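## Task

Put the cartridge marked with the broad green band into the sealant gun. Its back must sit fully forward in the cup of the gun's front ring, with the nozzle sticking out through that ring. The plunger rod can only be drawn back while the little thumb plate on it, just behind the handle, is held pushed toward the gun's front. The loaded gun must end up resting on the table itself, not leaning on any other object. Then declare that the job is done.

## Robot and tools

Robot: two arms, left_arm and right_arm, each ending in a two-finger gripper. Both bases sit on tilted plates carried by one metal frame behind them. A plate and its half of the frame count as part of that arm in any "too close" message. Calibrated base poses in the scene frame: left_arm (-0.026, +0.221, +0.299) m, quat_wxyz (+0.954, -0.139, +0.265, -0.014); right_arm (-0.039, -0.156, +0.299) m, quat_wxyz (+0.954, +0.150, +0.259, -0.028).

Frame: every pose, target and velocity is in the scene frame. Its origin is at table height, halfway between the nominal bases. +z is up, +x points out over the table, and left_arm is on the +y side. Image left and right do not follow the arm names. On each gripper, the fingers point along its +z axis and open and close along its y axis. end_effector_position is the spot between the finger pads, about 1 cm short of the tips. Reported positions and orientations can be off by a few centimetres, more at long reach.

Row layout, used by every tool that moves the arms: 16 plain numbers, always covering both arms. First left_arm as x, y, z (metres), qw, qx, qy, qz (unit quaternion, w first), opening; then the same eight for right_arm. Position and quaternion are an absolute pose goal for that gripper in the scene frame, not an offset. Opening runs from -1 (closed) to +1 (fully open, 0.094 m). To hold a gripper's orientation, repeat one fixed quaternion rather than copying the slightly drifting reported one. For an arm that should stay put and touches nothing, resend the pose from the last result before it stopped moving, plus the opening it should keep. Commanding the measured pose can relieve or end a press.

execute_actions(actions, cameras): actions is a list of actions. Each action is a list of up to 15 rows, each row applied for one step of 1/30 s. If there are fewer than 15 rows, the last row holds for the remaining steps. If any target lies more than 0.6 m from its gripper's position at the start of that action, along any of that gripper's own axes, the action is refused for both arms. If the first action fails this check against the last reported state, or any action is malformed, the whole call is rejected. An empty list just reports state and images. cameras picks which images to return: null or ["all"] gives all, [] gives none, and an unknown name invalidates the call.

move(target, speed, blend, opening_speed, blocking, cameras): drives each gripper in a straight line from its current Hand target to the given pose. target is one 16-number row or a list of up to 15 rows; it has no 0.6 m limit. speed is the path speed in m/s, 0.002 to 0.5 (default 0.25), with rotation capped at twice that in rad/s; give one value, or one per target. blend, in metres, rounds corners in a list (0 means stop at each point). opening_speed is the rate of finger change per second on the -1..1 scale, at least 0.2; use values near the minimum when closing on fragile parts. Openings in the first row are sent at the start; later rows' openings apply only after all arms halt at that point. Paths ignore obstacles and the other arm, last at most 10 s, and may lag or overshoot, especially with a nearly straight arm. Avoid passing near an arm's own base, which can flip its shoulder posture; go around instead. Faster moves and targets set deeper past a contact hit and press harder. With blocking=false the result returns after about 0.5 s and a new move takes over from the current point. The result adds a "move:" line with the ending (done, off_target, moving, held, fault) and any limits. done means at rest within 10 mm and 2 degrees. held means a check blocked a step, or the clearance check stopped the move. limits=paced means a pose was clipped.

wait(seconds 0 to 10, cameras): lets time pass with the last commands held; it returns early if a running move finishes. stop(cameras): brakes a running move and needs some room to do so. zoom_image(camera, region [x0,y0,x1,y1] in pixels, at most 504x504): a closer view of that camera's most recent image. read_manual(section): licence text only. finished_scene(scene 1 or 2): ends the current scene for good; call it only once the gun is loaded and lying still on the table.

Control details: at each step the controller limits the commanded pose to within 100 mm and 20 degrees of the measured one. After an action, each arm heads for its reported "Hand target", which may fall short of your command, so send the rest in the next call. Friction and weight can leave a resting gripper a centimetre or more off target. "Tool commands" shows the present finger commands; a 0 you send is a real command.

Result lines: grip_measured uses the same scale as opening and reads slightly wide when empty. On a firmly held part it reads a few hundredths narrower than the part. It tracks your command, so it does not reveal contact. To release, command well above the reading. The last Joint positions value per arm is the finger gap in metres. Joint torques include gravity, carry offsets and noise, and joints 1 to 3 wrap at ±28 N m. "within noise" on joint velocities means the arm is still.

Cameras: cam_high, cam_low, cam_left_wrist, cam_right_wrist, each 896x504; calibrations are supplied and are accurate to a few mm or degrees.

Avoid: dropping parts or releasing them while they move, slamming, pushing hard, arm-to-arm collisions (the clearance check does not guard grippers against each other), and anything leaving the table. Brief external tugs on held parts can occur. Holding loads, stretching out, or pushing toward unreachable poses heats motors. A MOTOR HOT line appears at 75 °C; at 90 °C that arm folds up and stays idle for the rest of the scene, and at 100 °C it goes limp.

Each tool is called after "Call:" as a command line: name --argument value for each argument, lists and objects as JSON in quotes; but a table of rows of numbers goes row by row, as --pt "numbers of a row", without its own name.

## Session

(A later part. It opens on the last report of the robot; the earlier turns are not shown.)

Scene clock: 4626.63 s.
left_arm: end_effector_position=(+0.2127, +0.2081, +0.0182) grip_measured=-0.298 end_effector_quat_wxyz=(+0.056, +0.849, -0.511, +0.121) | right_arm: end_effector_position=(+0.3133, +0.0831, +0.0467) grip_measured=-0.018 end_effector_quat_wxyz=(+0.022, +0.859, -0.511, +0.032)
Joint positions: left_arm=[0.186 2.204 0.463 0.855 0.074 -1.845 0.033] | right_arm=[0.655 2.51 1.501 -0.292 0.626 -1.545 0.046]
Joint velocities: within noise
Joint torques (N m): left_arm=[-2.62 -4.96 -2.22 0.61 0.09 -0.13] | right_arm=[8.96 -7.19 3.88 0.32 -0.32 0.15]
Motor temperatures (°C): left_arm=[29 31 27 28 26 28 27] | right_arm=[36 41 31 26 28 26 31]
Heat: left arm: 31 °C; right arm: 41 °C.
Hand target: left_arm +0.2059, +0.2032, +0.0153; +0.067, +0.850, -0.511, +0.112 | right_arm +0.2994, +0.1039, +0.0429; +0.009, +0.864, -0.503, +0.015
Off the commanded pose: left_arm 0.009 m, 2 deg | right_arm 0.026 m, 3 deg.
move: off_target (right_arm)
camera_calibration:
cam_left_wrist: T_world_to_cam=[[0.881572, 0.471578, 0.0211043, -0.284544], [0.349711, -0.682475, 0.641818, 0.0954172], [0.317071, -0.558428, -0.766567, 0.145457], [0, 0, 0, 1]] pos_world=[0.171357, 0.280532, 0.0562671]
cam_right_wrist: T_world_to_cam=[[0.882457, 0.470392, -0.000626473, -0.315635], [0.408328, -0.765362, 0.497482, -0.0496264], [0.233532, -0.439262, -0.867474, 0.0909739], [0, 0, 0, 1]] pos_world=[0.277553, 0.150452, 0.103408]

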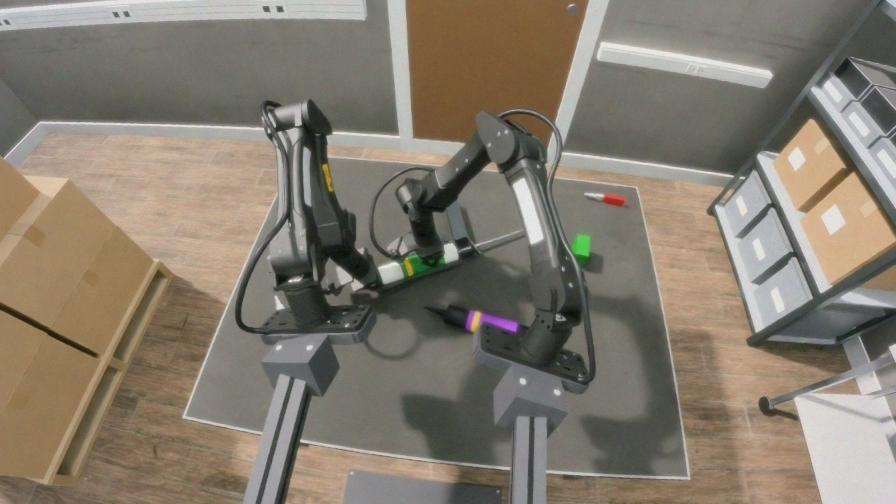

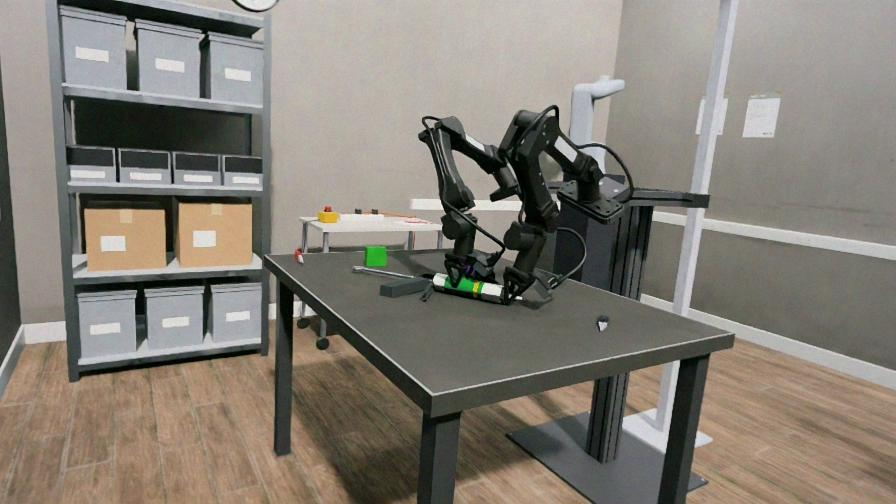

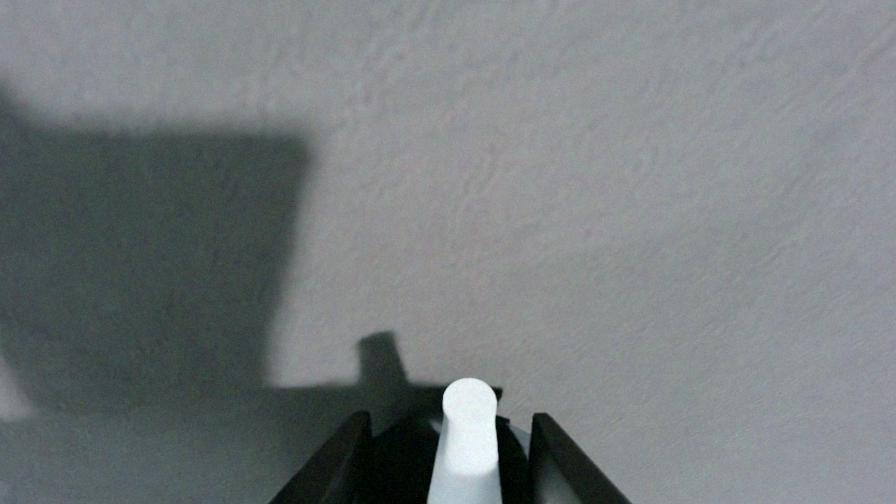

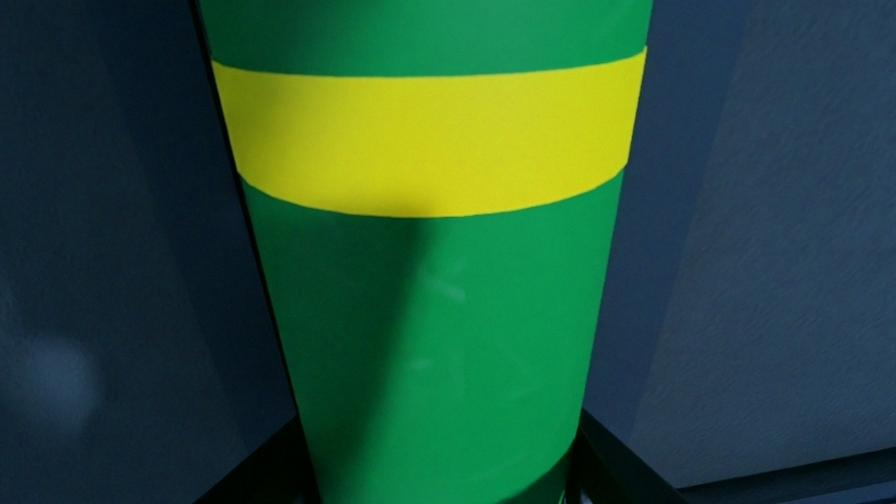

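Call:
move --target '[0.210,0.198,0.015,-0.0672,-0.8498,0.5106,-0.1119,-0.3,0.290,0.124,0.045,-0.0088,-0.8637,0.5037,-0.0151,-0.6]' --speed 0.04 --cameras '["cam_left_wrist","cam_right_wrist","cam_low","cam_high"]'

Call:
zoom_image --camera "cam_low" --region '[400, 220, 540, 320]'

Call:
zoom_image --camera "cam_high" --region '[360, 200, 510, 310]'

Scene clock: 4635.43 s.
left_arm: end_effector_position=(+0.2124, +0.2107, +0.0164) grip_measured=-0.298 end_effector_quat_wxyz=(+0.046, +0.854, -0.508, +0.107) | right_arm: end_effector_position=(+0.3127, +0.0864, +0.0472) grip_measured=-0.018 end_effector_quat_wxyz=(+0.036, +0.854, -0.516, +0.055)
Joint positions: left_arm=[0.172 2.204 0.47 0.842 0.03 -1.864 0.033] | right_arm=[0.679 2.541 1.536 -0.321 0.685 -1.498 0.046]
Joint velocities: within noise
Joint torques (N m): left_arm=[-3.4 -5.45 -1.96 0.58 0.36 -0.11] | right_arm=[10.95 -7.12 3.74 0.25 -0.78 0.22]
Motor temperatures (°C): left_arm=[29 31 27 27 26 28 27] | right_arm=[37 40 31 26 28 26 31]
Heat: left arm: 31 °C; right arm: 40 °C.
Hand target: left_arm +0.2098, +0.1983, +0.0154; +0.067, +0.850, -0.511, +0.112 | right_arm +0.2890, +0.1212, +0.0471; +0.010, +0.864, -0.503, +0.015
Off the commanded pose: left_arm 0.013 m, 3 deg | right_arm 0.044 m, 6 deg.
move: off_target (left_arm, right_arm)
camera_calibration:
cam_left_wrist: T_world_to_cam=[[0.877039, 0.479864, 0.0230966, -0.286277], [0.366227, -0.698916, 0.614324, 0.0989177], [0.310934, -0.530327, -0.788716, 0.141337], [0, 0, 0, 1]] pos_world=[0.170903, 0.281464, 0.0573189]
cam_right_wrist: T_world_to_cam=[[0.888771, 0.45835, -0.00140747, -0.317534], [0.385672, -0.746177, 0.542658, -0.0437782], [0.247677, -0.482841, -0.839953, 0.0910988], [0, 0, 0, 1]] pos_world=[0.276536, 0.156861, 0.0998284]

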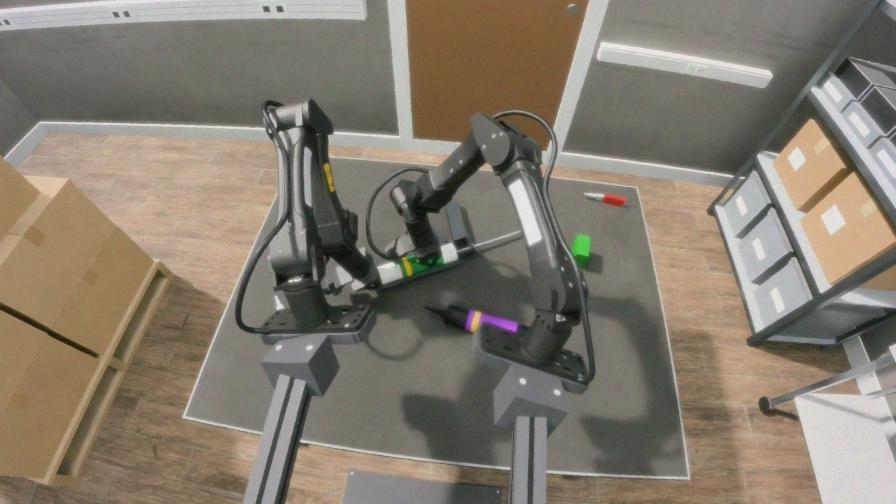

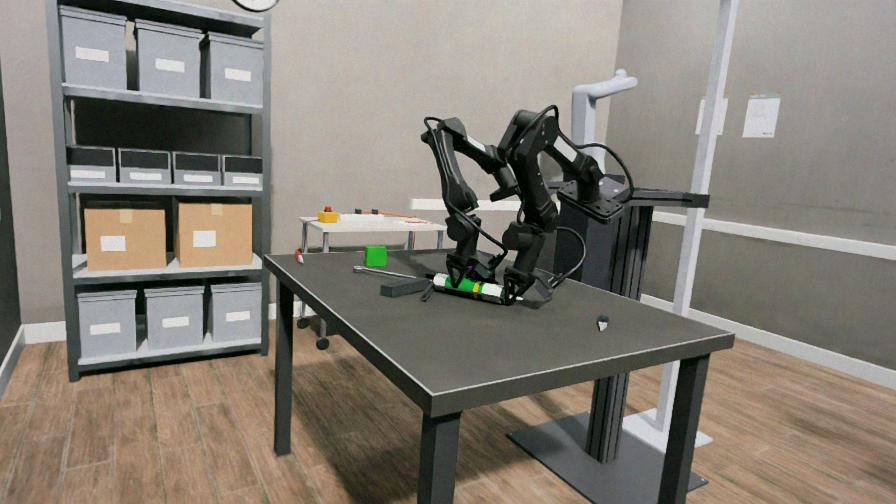

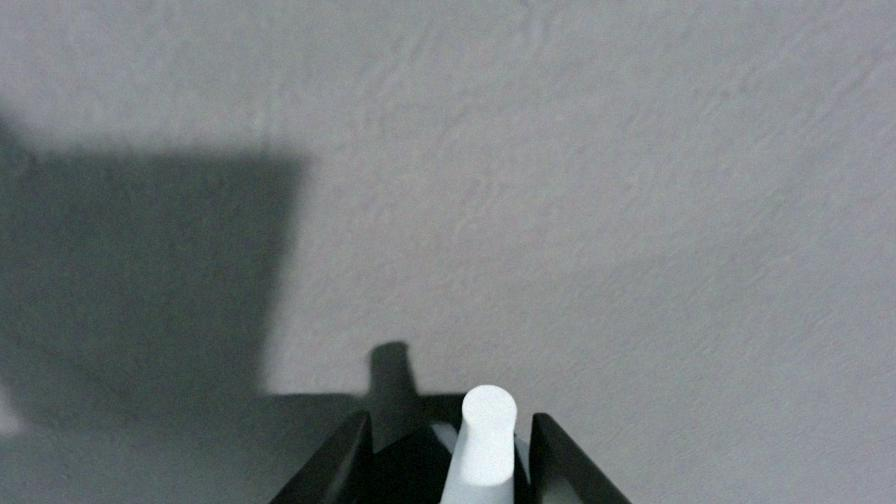

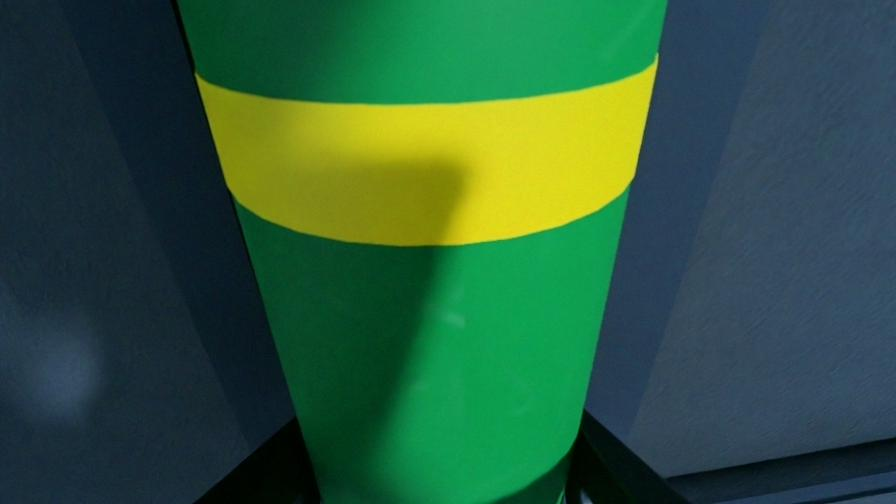

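Scaled by 3.600.

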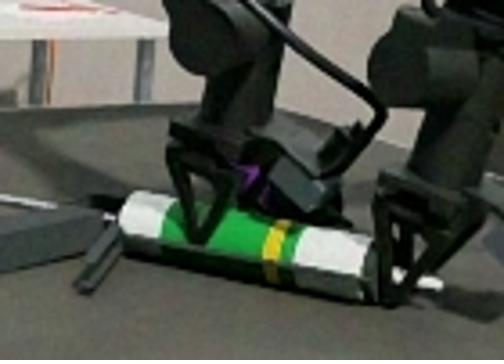

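Scaled by 3.360.

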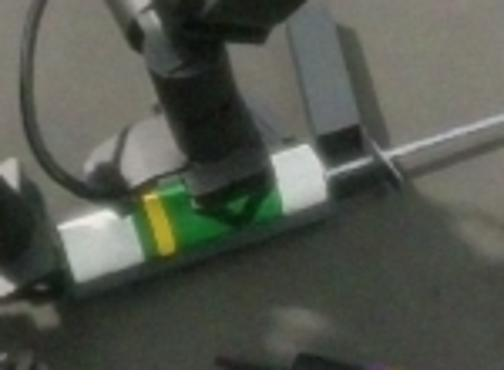

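Call:
move --pt "0.205 0.210 0.018 -0.0672 -0.8498 0.5106 -0.1119 -0.3 0.311 0.092 0.046 -0.0088 -0.8637 0.5037 -0.0151 0.4" --pt "0.165 0.260 0.03 -0.0672 -0.8498 0.5106 -0.1119 -0.3 0.315 0.083 0.13 -0.0088 -0.8637 0.5037 -0.0151 0.6" --pt "0.165 0.240 0.16 -0.0662 -0.8542 0.5031 -0.1124 0.5 0.37 -0.05 0.16 -0.0088 -0.8637 0.5037 -0.0151 0.6" --pt "0.22 0.20 0.16 0.0 -0.259 0.966 0.0 0.5 0.40 -0.10 0.16 -0.0088 -0.8637 0.5037 -0.0151 0.6" --pt "0.30 0.11 0.13 0.0 -0.259 0.966 0.0 0.5 0.40 -0.10 0.16 -0.0088 -0.8637 0.5037 -0.0151 0.6" --speed 0.2 --cameras '["cam_left_wrist","cam_low"]'

Scene clock: 4661.60 s.
left_arm: end_effector_position=(+0.3078, +0.1125, +0.1347) grip_measured=+0.498 end_effector_quat_wxyz=(+0.011, -0.266, +0.964, -0.011) | right_arm: end_effector_position=(+0.3869, -0.0964, +0.1453) grip_measured=+0.598 end_effector_quat_wxyz=(+0.025, +0.867, -0.497, +0.007)
Joint positions: left_arm=[-0.402 1.818 0.895 -0.205 -0.457 -0.858 0.07] | right_arm=[0.338 1.953 1.339 -0.545 0.484 -1.907 0.075]
Joint velocities: within noise
Joint torques (N m): left_arm=[-4.97 -5.74 3.51 0.36 -0.11 -0.16] | right_arm=[3.86 -12.83 5.33 0.06 -0.12 -0.08]
Motor temperatures (°C): left_arm=[29 31 27 27 26 28 27] | right_arm=[37 42 31 26 28 26 30]
Heat: left arm: 31 °C; right arm: 42 °C.
Hand target: left_arm +0.3000, +0.1102, +0.1302; +0.000, -0.259, +0.966, +0.000 | right_arm +0.3997, -0.1002, +0.1598; +0.009, +0.864, -0.504, +0.015
Off the commanded pose: left_arm 0.009 m, 2 deg | right_arm 0.020 m, 2 deg.
move: off_target (right_arm)
camera_calibration:
cam_left_wrist: T_world_to_cam=[[0.513365, -0.857941, 0.0198305, -0.0626213], [-0.78948, -0.463089, 0.402828, 0.280328], [-0.336419, -0.222454, -0.915061, 0.334564], [0, 0, 0, 1]] pos_world=[0.366014, 0.150516, 0.194465]
Images, in order (width x height): cam_low 896x504, cam_left_wrist 896x504.

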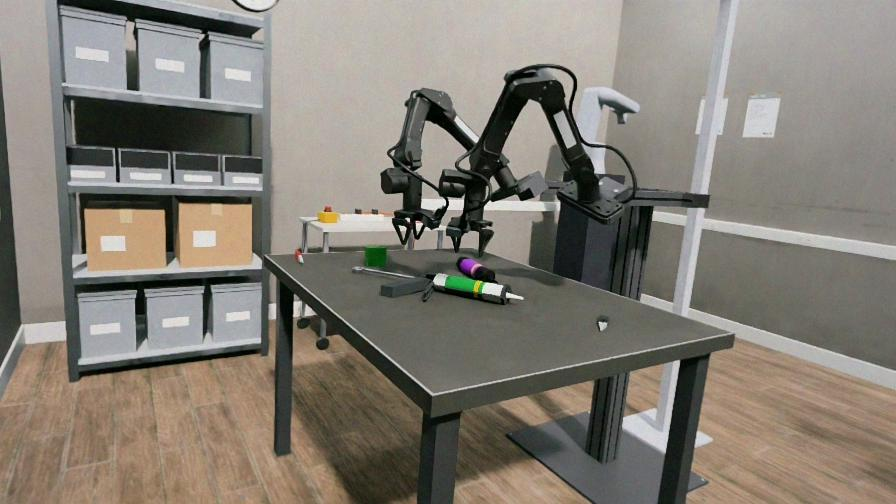

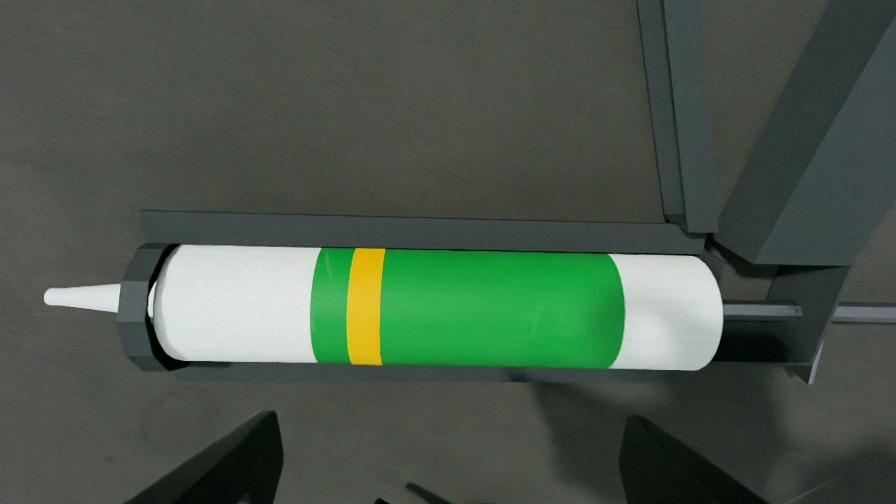

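Call:
zoom_image --camera "cam_left_wrist" --region '[100, 220, 260, 390]'

Call:
zoom_image --camera "cam_left_wrist" --region '[640, 210, 860, 400]'

Scaled by 2.965.

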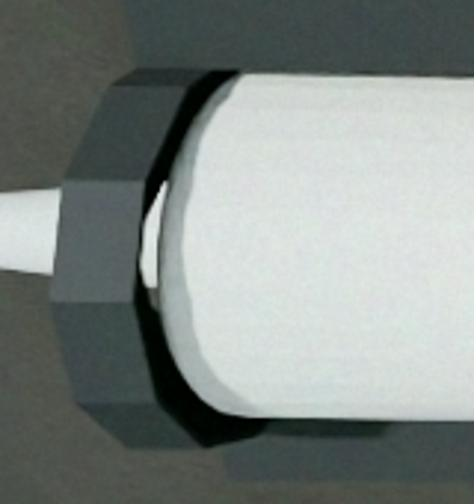

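Scaled by 2.291.

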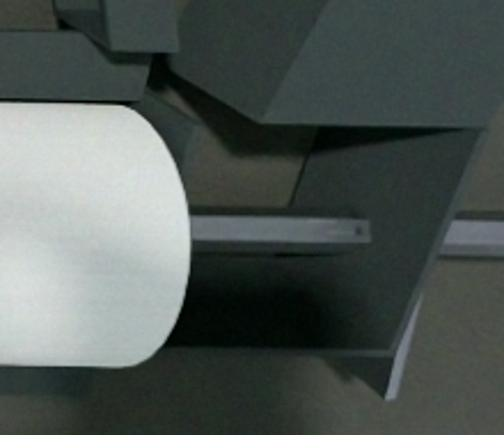

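Call:
move --pt "0.22 0.20 0.16 0.0 -0.259 0.966 0.0 0.5 0.39 -0.09 0.15 -0.0088 -0.8637 0.5037 -0.0151 0.6" --pt "0.165 0.240 0.14 -0.0662 -0.8542 0.5031 -0.1124 -0.3 0.35 0.0 0.14 -0.0088 -0.8637 0.5037 -0.0151 0.6" --pt "0.165 0.240 0.14 -0.0662 -0.8542 0.5031 -0.1124 -0.3 0.310 0.092 0.10 -0.0088 -0.8637 0.5037 -0.0151 0.6" --pt "0.165 0.240 0.14 -0.0662 -0.8542 0.5031 -0.1124 -0.3 0.311 0.090 0.050 -0.0088 -0.8637 0.5037 -0.0151 0.6" --speed '[0.2,0.2,0.1,0.06]' --cameras '["cam_left_wrist","cam_right_wrist"]'

Scene clock: 4702.77 s.
left_arm: end_effector_position=(+0.1690, +0.2409, +0.1410) grip_measured=-0.298 end_effector_quat_wxyz=(+0.062, +0.851, -0.509, +0.115) | right_arm: end_effector_position=(+0.3133, +0.0859, +0.0562) grip_measured=+0.598 end_effector_quat_wxyz=(+0.010, +0.862, -0.507, +0.020)
Joint positions: left_arm=[0.322 1.297 0.122 0.261 0.157 -1.743 0.033] | right_arm=[0.66 2.475 1.479 -0.299 0.594 -1.556 0.075]
Joint velocities: within noise
Joint torques (N m): left_arm=[0.03 -2.89 -0.13 0.78 0.15 -0.13] | right_arm=[6.37 -8.24 3.92 0.26 -0.1 -0.08]
Motor temperatures (°C): left_arm=[30 31 27 27 26 28 27] | right_arm=[35 42 31 26 28 26 29]
Heat: left arm: 31 °C; right arm: 42 °C.
Hand target: left_arm +0.1650, +0.2400, +0.1401; +0.066, +0.854, -0.503, +0.112 | right_arm +0.3109, +0.0897, +0.0502; +0.009, +0.864, -0.504, +0.015
Off the commanded pose: left_arm 0.004 m, 1 deg | right_arm 0.008 m, 1 deg.
move: done
camera_calibration:
cam_left_wrist: T_world_to_cam=[[0.88072, 0.473615, 0.00454229, -0.262031], [0.362088, -0.679449, 0.638155, 0.0520328], [0.305326, -0.560391, -0.769895, 0.274676], [0, 0, 0, 1]] pos_world=[0.12807, 0.313381, 0.179457]
cam_right_wrist: T_world_to_cam=[[0.877215, 0.480058, 0.00613913, -0.316509], [0.4218, -0.776741, 0.467716, -0.0537591], [0.2293, -0.407698, -0.883857, 0.100017], [0, 0, 0, 1]] pos_world=[0.277388, 0.150963, 0.115488]
Images, in order (width x height): cam_left_wrist 896x504, cam_right_wrist 896x504.

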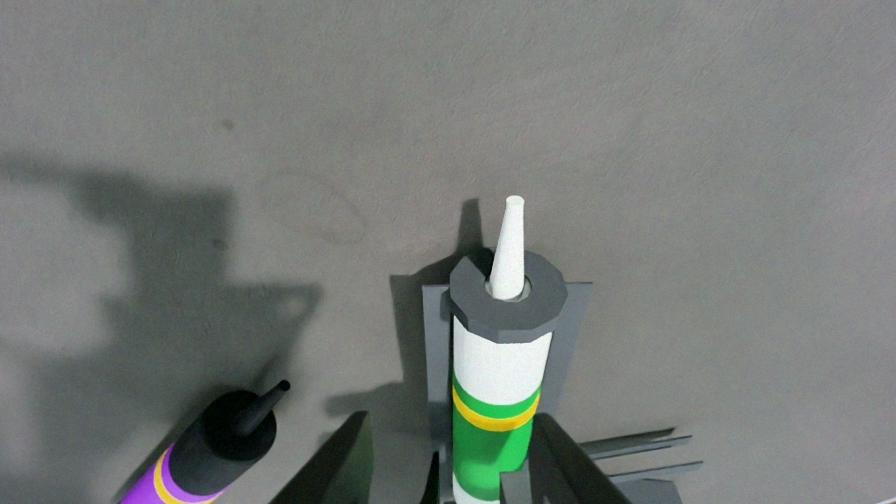

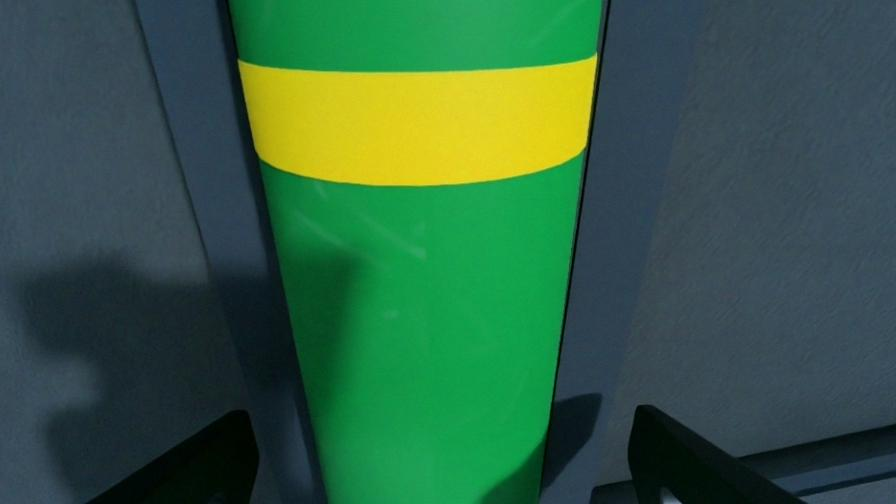

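Call:
move --pt "0.165 0.240 0.14 -0.0662 -0.8542 0.5031 -0.1124 -0.3 0.310 0.089 0.042 -0.0088 -0.8637 0.5037 -0.0151 0.6" --pt "0.165 0.240 0.14 -0.0662 -0.8542 0.5031 -0.1124 -0.3 0.311 0.088 0.047 -0.0088 -0.8637 0.5037 -0.0151 -0.6" --speed 0.06 --opening_speed 0.6 --cameras '["cam_left_wrist","cam_right_wrist"]'

Scene clock: 4713.03 s.
left_arm: end_effector_position=(+0.1691, +0.2410, +0.1410) grip_measured=-0.298 end_effector_quat_wxyz=(+0.062, +0.851, -0.509, +0.115) | right_arm: end_effector_position=(+0.3121, +0.0845, +0.0496) grip_measured=-0.043 end_effector_quat_wxyz=(+0.011, +0.862, -0.506, +0.020)
Joint positions: left_arm=[0.322 1.297 0.122 0.261 0.157 -1.743 0.033] | right_arm=[0.651 2.49 1.479 -0.281 0.594 -1.566 0.045]
Joint velocities: within noise
Joint torques (N m): left_arm=[-0.08 -3.07 -0.16 0.75 0.11 -0.14] | right_arm=[6.45 -9.09 3.38 0.24 -0.11 -0.05]
Motor temperatures (°C): left_arm=[29 30 27 27 26 28 27] | right_arm=[36 40 31 26 28 26 29]
Heat: left arm: 30 °C; right arm: 40 °C.
Hand target: left_arm +0.1651, +0.2400, +0.1401; +0.066, +0.854, -0.503, +0.112 | right_arm +0.3110, +0.0879, +0.0471; +0.009, +0.864, -0.504, +0.015
Off the commanded pose: left_arm 0.004 m, 1 deg | right_arm 0.005 m, 1 deg.
move: done
camera_calibration:
cam_left_wrist: T_world_to_cam=[[0.880681, 0.473681, 0.0052904, -0.262331], [0.36168, -0.679575, 0.638252, 0.0520887], [0.305923, -0.560183, -0.769809, 0.2745], [0, 0, 0, 1]] pos_world=[0.128215, 0.31343, 0.179455]
cam_right_wrist: T_world_to_cam=[[0.876811, 0.480815, 0.00446891, -0.314605], [0.422618, -0.77505, 0.469777, -0.0517758], [0.229339, -0.410017, -0.882774, 0.0940565], [0, 0, 0, 1]] pos_world=[0.276159, 0.149702, 0.10876]
Images, in order (width x height): cam_left_wrist 896x504, cam_right_wrist 896x504.

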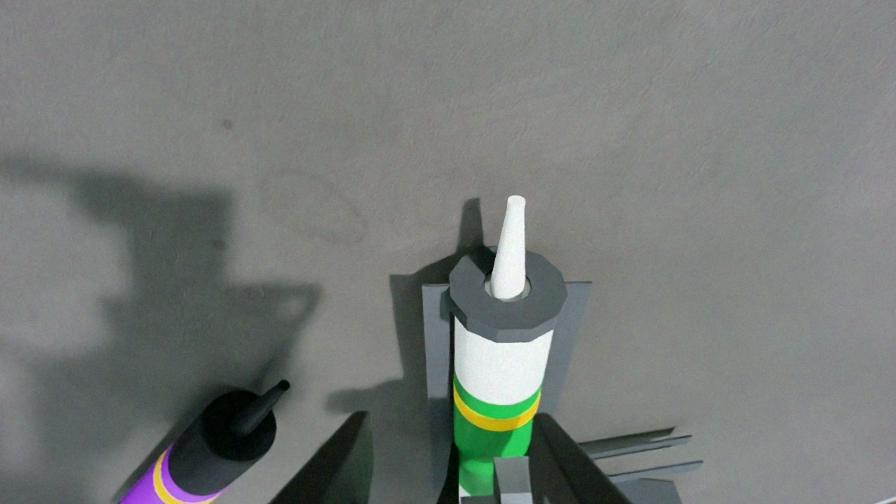

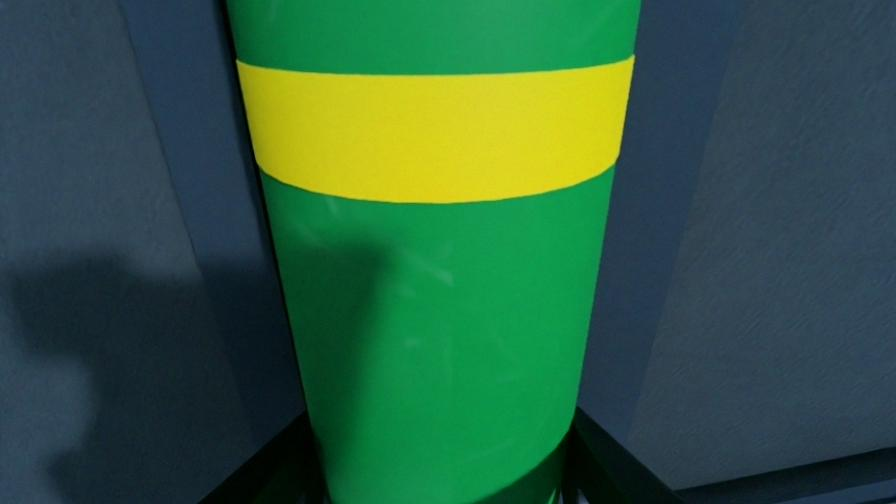

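Call:
move --pt "0.182 0.243 0.07 -0.0672 -0.8498 0.5106 -0.1119 -0.3 0.311 0.088 0.047 -0.0088 -0.8637 0.5037 -0.0151 -0.6" --pt "0.194 0.242 0.016 -0.0672 -0.8498 0.5106 -0.1119 -0.3 0.311 0.088 0.047 -0.0088 -0.8637 0.5037 -0.0151 -0.6" --pt "0.206 0.209 0.016 -0.0672 -0.8498 0.5106 -0.1119 -0.3 0.311 0.088 0.047 -0.0088 -0.8637 0.5037 -0.0151 -0.6" --speed 0.08 --cameras '["cam_left_wrist","cam_right_wrist"]'

Scene clock: 4728.67 s.
left_arm: end_effector_position=(+0.2110, +0.2112, +0.0205) grip_measured=-0.298 end_effector_quat_wxyz=(+0.064, +0.848, -0.513, +0.119) | right_arm: end_effector_position=(+0.3121, +0.0845, +0.0496) grip_measured=-0.043 end_effector_quat_wxyz=(+0.011, +0.862, -0.506, +0.020)
Joint positions: left_arm=[0.204 2.18 0.462 0.817 0.093 -1.825 0.033] | right_arm=[0.651 2.49 1.479 -0.281 0.594 -1.566 0.045]
Joint velocities: within noise
Joint torques (N m): left_arm=[-1.95 -4.3 -2.22 0.87 0.06 -0.12] | right_arm=[6.43 -8.98 3.44 0.22 -0.1 -0.05]
Motor temperatures (°C): left_arm=[29 30 27 27 26 28 27] | right_arm=[36 41 31 26 28 26 30]
Heat: left arm: 30 °C; right arm: 41 °C.
Hand target: left_arm +0.2060, +0.2091, +0.0162; +0.067, +0.850, -0.511, +0.112 | right_arm +0.3110, +0.0879, +0.0471; +0.009, +0.864, -0.504, +0.015
Off the commanded pose: left_arm 0.007 m, 1 deg | right_arm 0.005 m, 1 deg.
move: done
camera_calibration:
cam_left_wrist: T_world_to_cam=[[0.885637, 0.464327, 0.00693098, -0.283599], [0.351093, -0.67928, 0.644448, 0.0956239], [0.303942, -0.568313, -0.764617, 0.154293], [0, 0, 0, 1]] pos_world=[0.170697, 0.284325, 0.058316]
cam_right_wrist: T_world_to_cam=[[0.876811, 0.480815, 0.00446891, -0.314605], [0.422618, -0.77505, 0.469777, -0.0517758], [0.229339, -0.410017, -0.882774, 0.0940565], [0, 0, 0, 1]] pos_world=[0.276159, 0.149702, 0.10876]
Images, in order (width x height): cam_left_wrist 896x504, cam_right_wrist 896x504.

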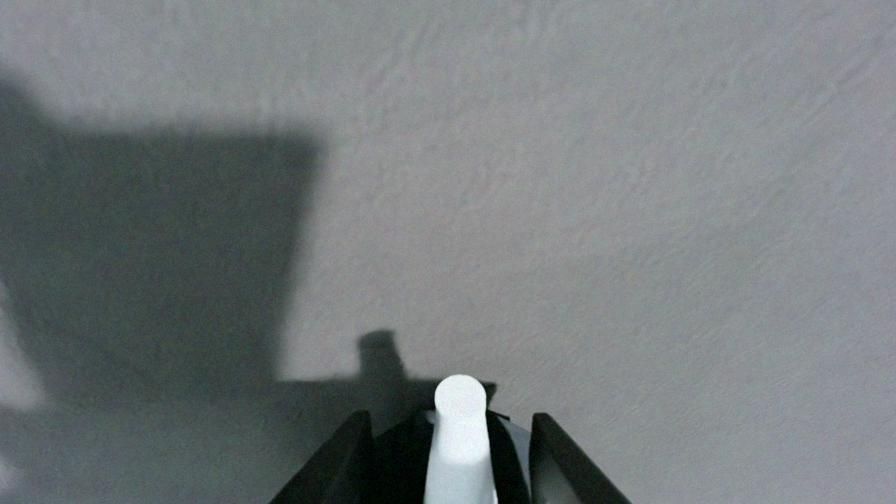

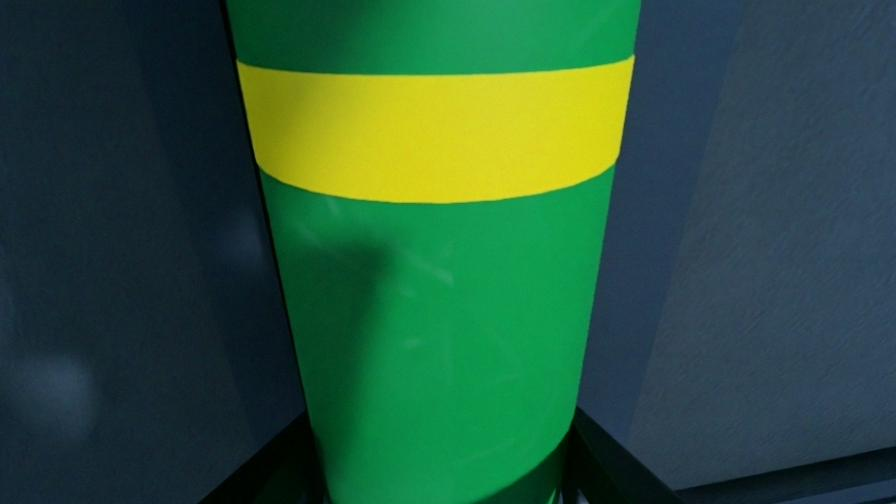

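Call:
move --target '[0.214,0.196,0.016,-0.0672,-0.8498,0.5106,-0.1119,-0.3,0.311,0.088,0.047,-0.0088,-0.8637,0.5037,-0.0151,-0.6]' --speed 0.06 --cameras '["cam_left_wrist","cam_right_wrist"]'

Scene clock: 4732.23 s.
left_arm: end_effector_position=(+0.2150, +0.2096, +0.0189) grip_measured=-0.298 end_effector_quat_wxyz=(+0.047, +0.853, -0.510, +0.103) | right_arm: end_effector_position=(+0.3124, +0.0840, +0.0497) grip_measured=-0.043 end_effector_quat_wxyz=(+0.012, +0.862, -0.506, +0.022)
Joint positions: left_arm=[0.161 2.18 0.475 0.806 0.02 -1.867 0.033] | right_arm=[0.651 2.49 1.479 -0.281 0.597 -1.566 0.045]
Joint velocities: within noise
Joint torques (N m): left_arm=[-3.64 -4.71 -1.46 0.72 0.34 -0.19] | right_arm=[6.41 -9.07 3.48 0.23 -0.12 -0.05]
Motor temperatures (°C): left_arm=[29 30 27 27 26 28 27] | right_arm=[36 41 31 26 28 26 30]
Heat: left arm: 30 °C; right arm: 41 °C.
Hand target: left_arm +0.2137, +0.1964, +0.0166; +0.067, +0.850, -0.511, +0.111 | right_arm +0.3110, +0.0879, +0.0471; +0.009, +0.864, -0.504, +0.015
Off the commanded pose: left_arm 0.014 m, 3 deg | right_arm 0.005 m, 1 deg.
move: off_target (left_arm)
camera_calibration:
cam_left_wrist: T_world_to_cam=[[0.879974, 0.474675, 0.0181358, -0.287537], [0.366382, -0.702526, 0.610099, 0.0964903], [0.30234, -0.530227, -0.792117, 0.143798], [0, 0, 0, 1]] pos_world=[0.174197, 0.280519, 0.0602508]
cam_right_wrist: T_world_to_cam=[[0.876622, 0.481158, 0.00448902, -0.314583], [0.422211, -0.773635, 0.472469, -0.0523931], [0.230805, -0.412282, -0.881336, 0.0934852], [0, 0, 0, 1]] pos_world=[0.276314, 0.149373, 0.108558]
Images, in order (width x height): cam_left_wrist 896x504, cam_right_wrist 896x504.

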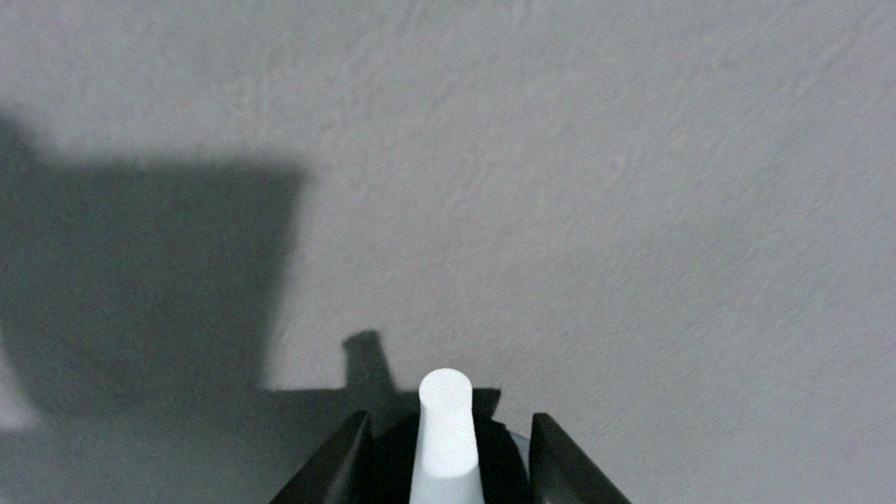

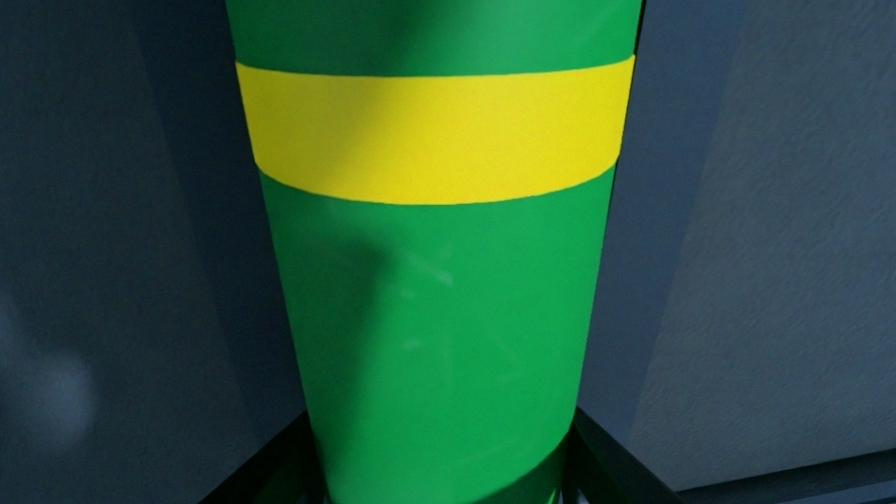

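Call:
execute_actions --actions '[]'

Scene clock: 4773.20 s.
left_arm: end_effector_position=(+0.2149, +0.2096, +0.0189) grip_measured=-0.298 end_effector_quat_wxyz=(+0.047, +0.853, -0.510, +0.103) | right_arm: end_effector_position=(+0.3124, +0.0840, +0.0497) grip_measured=-0.043 end_effector_quat_wxyz=(+0.012, +0.862, -0.506, +0.022)
Joint positions: left_arm=[0.161 2.18 0.475 0.806 0.02 -1.868 0.033] | right_arm=[0.651 2.49 1.479 -0.281 0.597 -1.566 0.045]
Joint velocities: within noise
Joint torques (N m): left_arm=[-3.51 -4.62 -1.54 0.74 0.37 -0.17] | right_arm=[6.46 -9.03 3.44 0.2 -0.13 -0.06]
Motor temperatures (°C): left_arm=[30 31 26 27 27 28 27] | right_arm=[36 42 31 26 28 26 31]
Heat: left arm: 31 °C; right arm: 42 °C.
Hand target: left_arm +0.2136, +0.1963, +0.0166; +0.067, +0.850, -0.511, +0.111 | right_arm +0.3110, +0.0879, +0.0471; +0.009, +0.864, -0.504, +0.015
Tool commands: left_gripper/opening=-0.3 right_gripper/opening=-0.6
Off the commanded pose: left_arm 0.014 m, 3 deg | right_arm 0.005 m, 1 deg.
camera_calibration:
cam_left_wrist: T_world_to_cam=[[0.879972, 0.474692, 0.0177955, -0.287423], [0.366652, -0.702554, 0.609905, 0.0964108], [0.302019, -0.530174, -0.792275, 0.143841], [0, 0, 0, 1]] pos_world=[0.174132, 0.280432, 0.0602753]
cam_right_wrist: T_world_to_cam=[[0.876622, 0.481158, 0.00448902, -0.314583], [0.422211, -0.773635, 0.472469, -0.0523931], [0.230805, -0.412282, -0.881336, 0.0934852], [0, 0, 0, 1]] pos_world=[0.276314, 0.149373, 0.108558]

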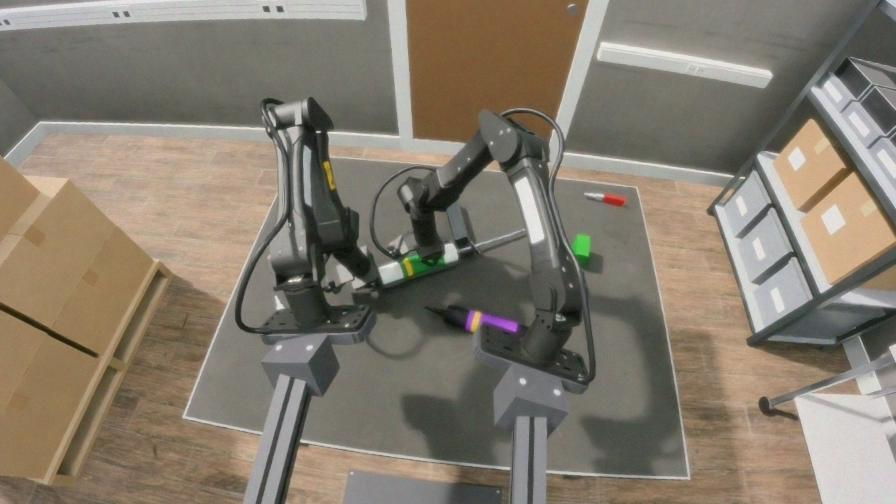

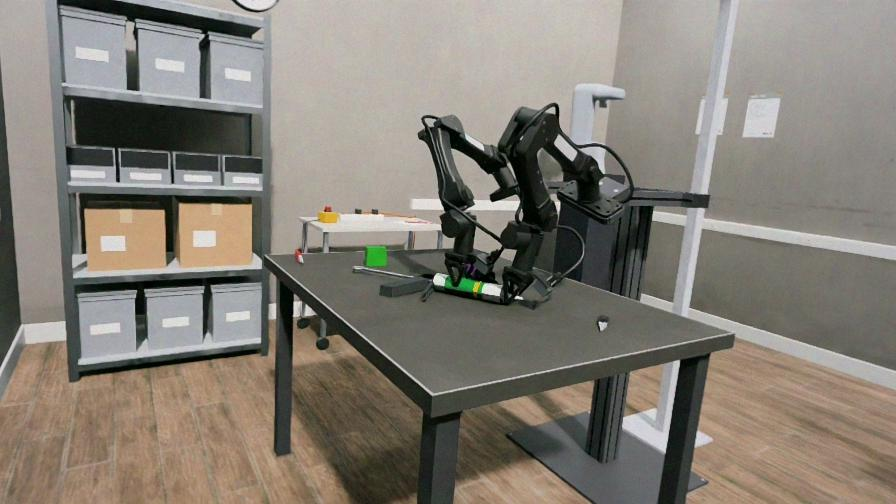

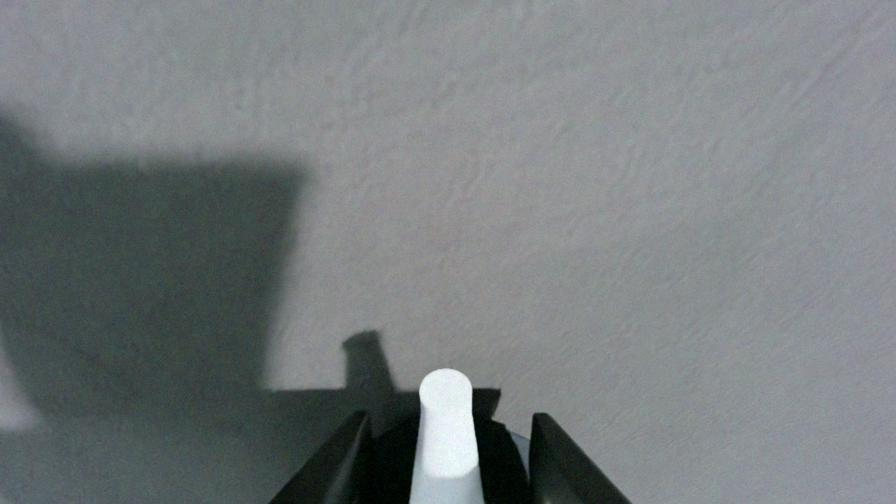

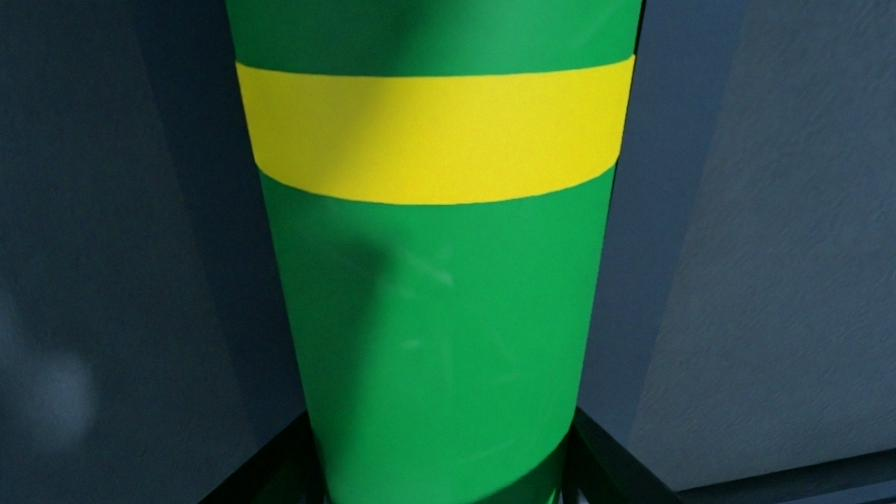

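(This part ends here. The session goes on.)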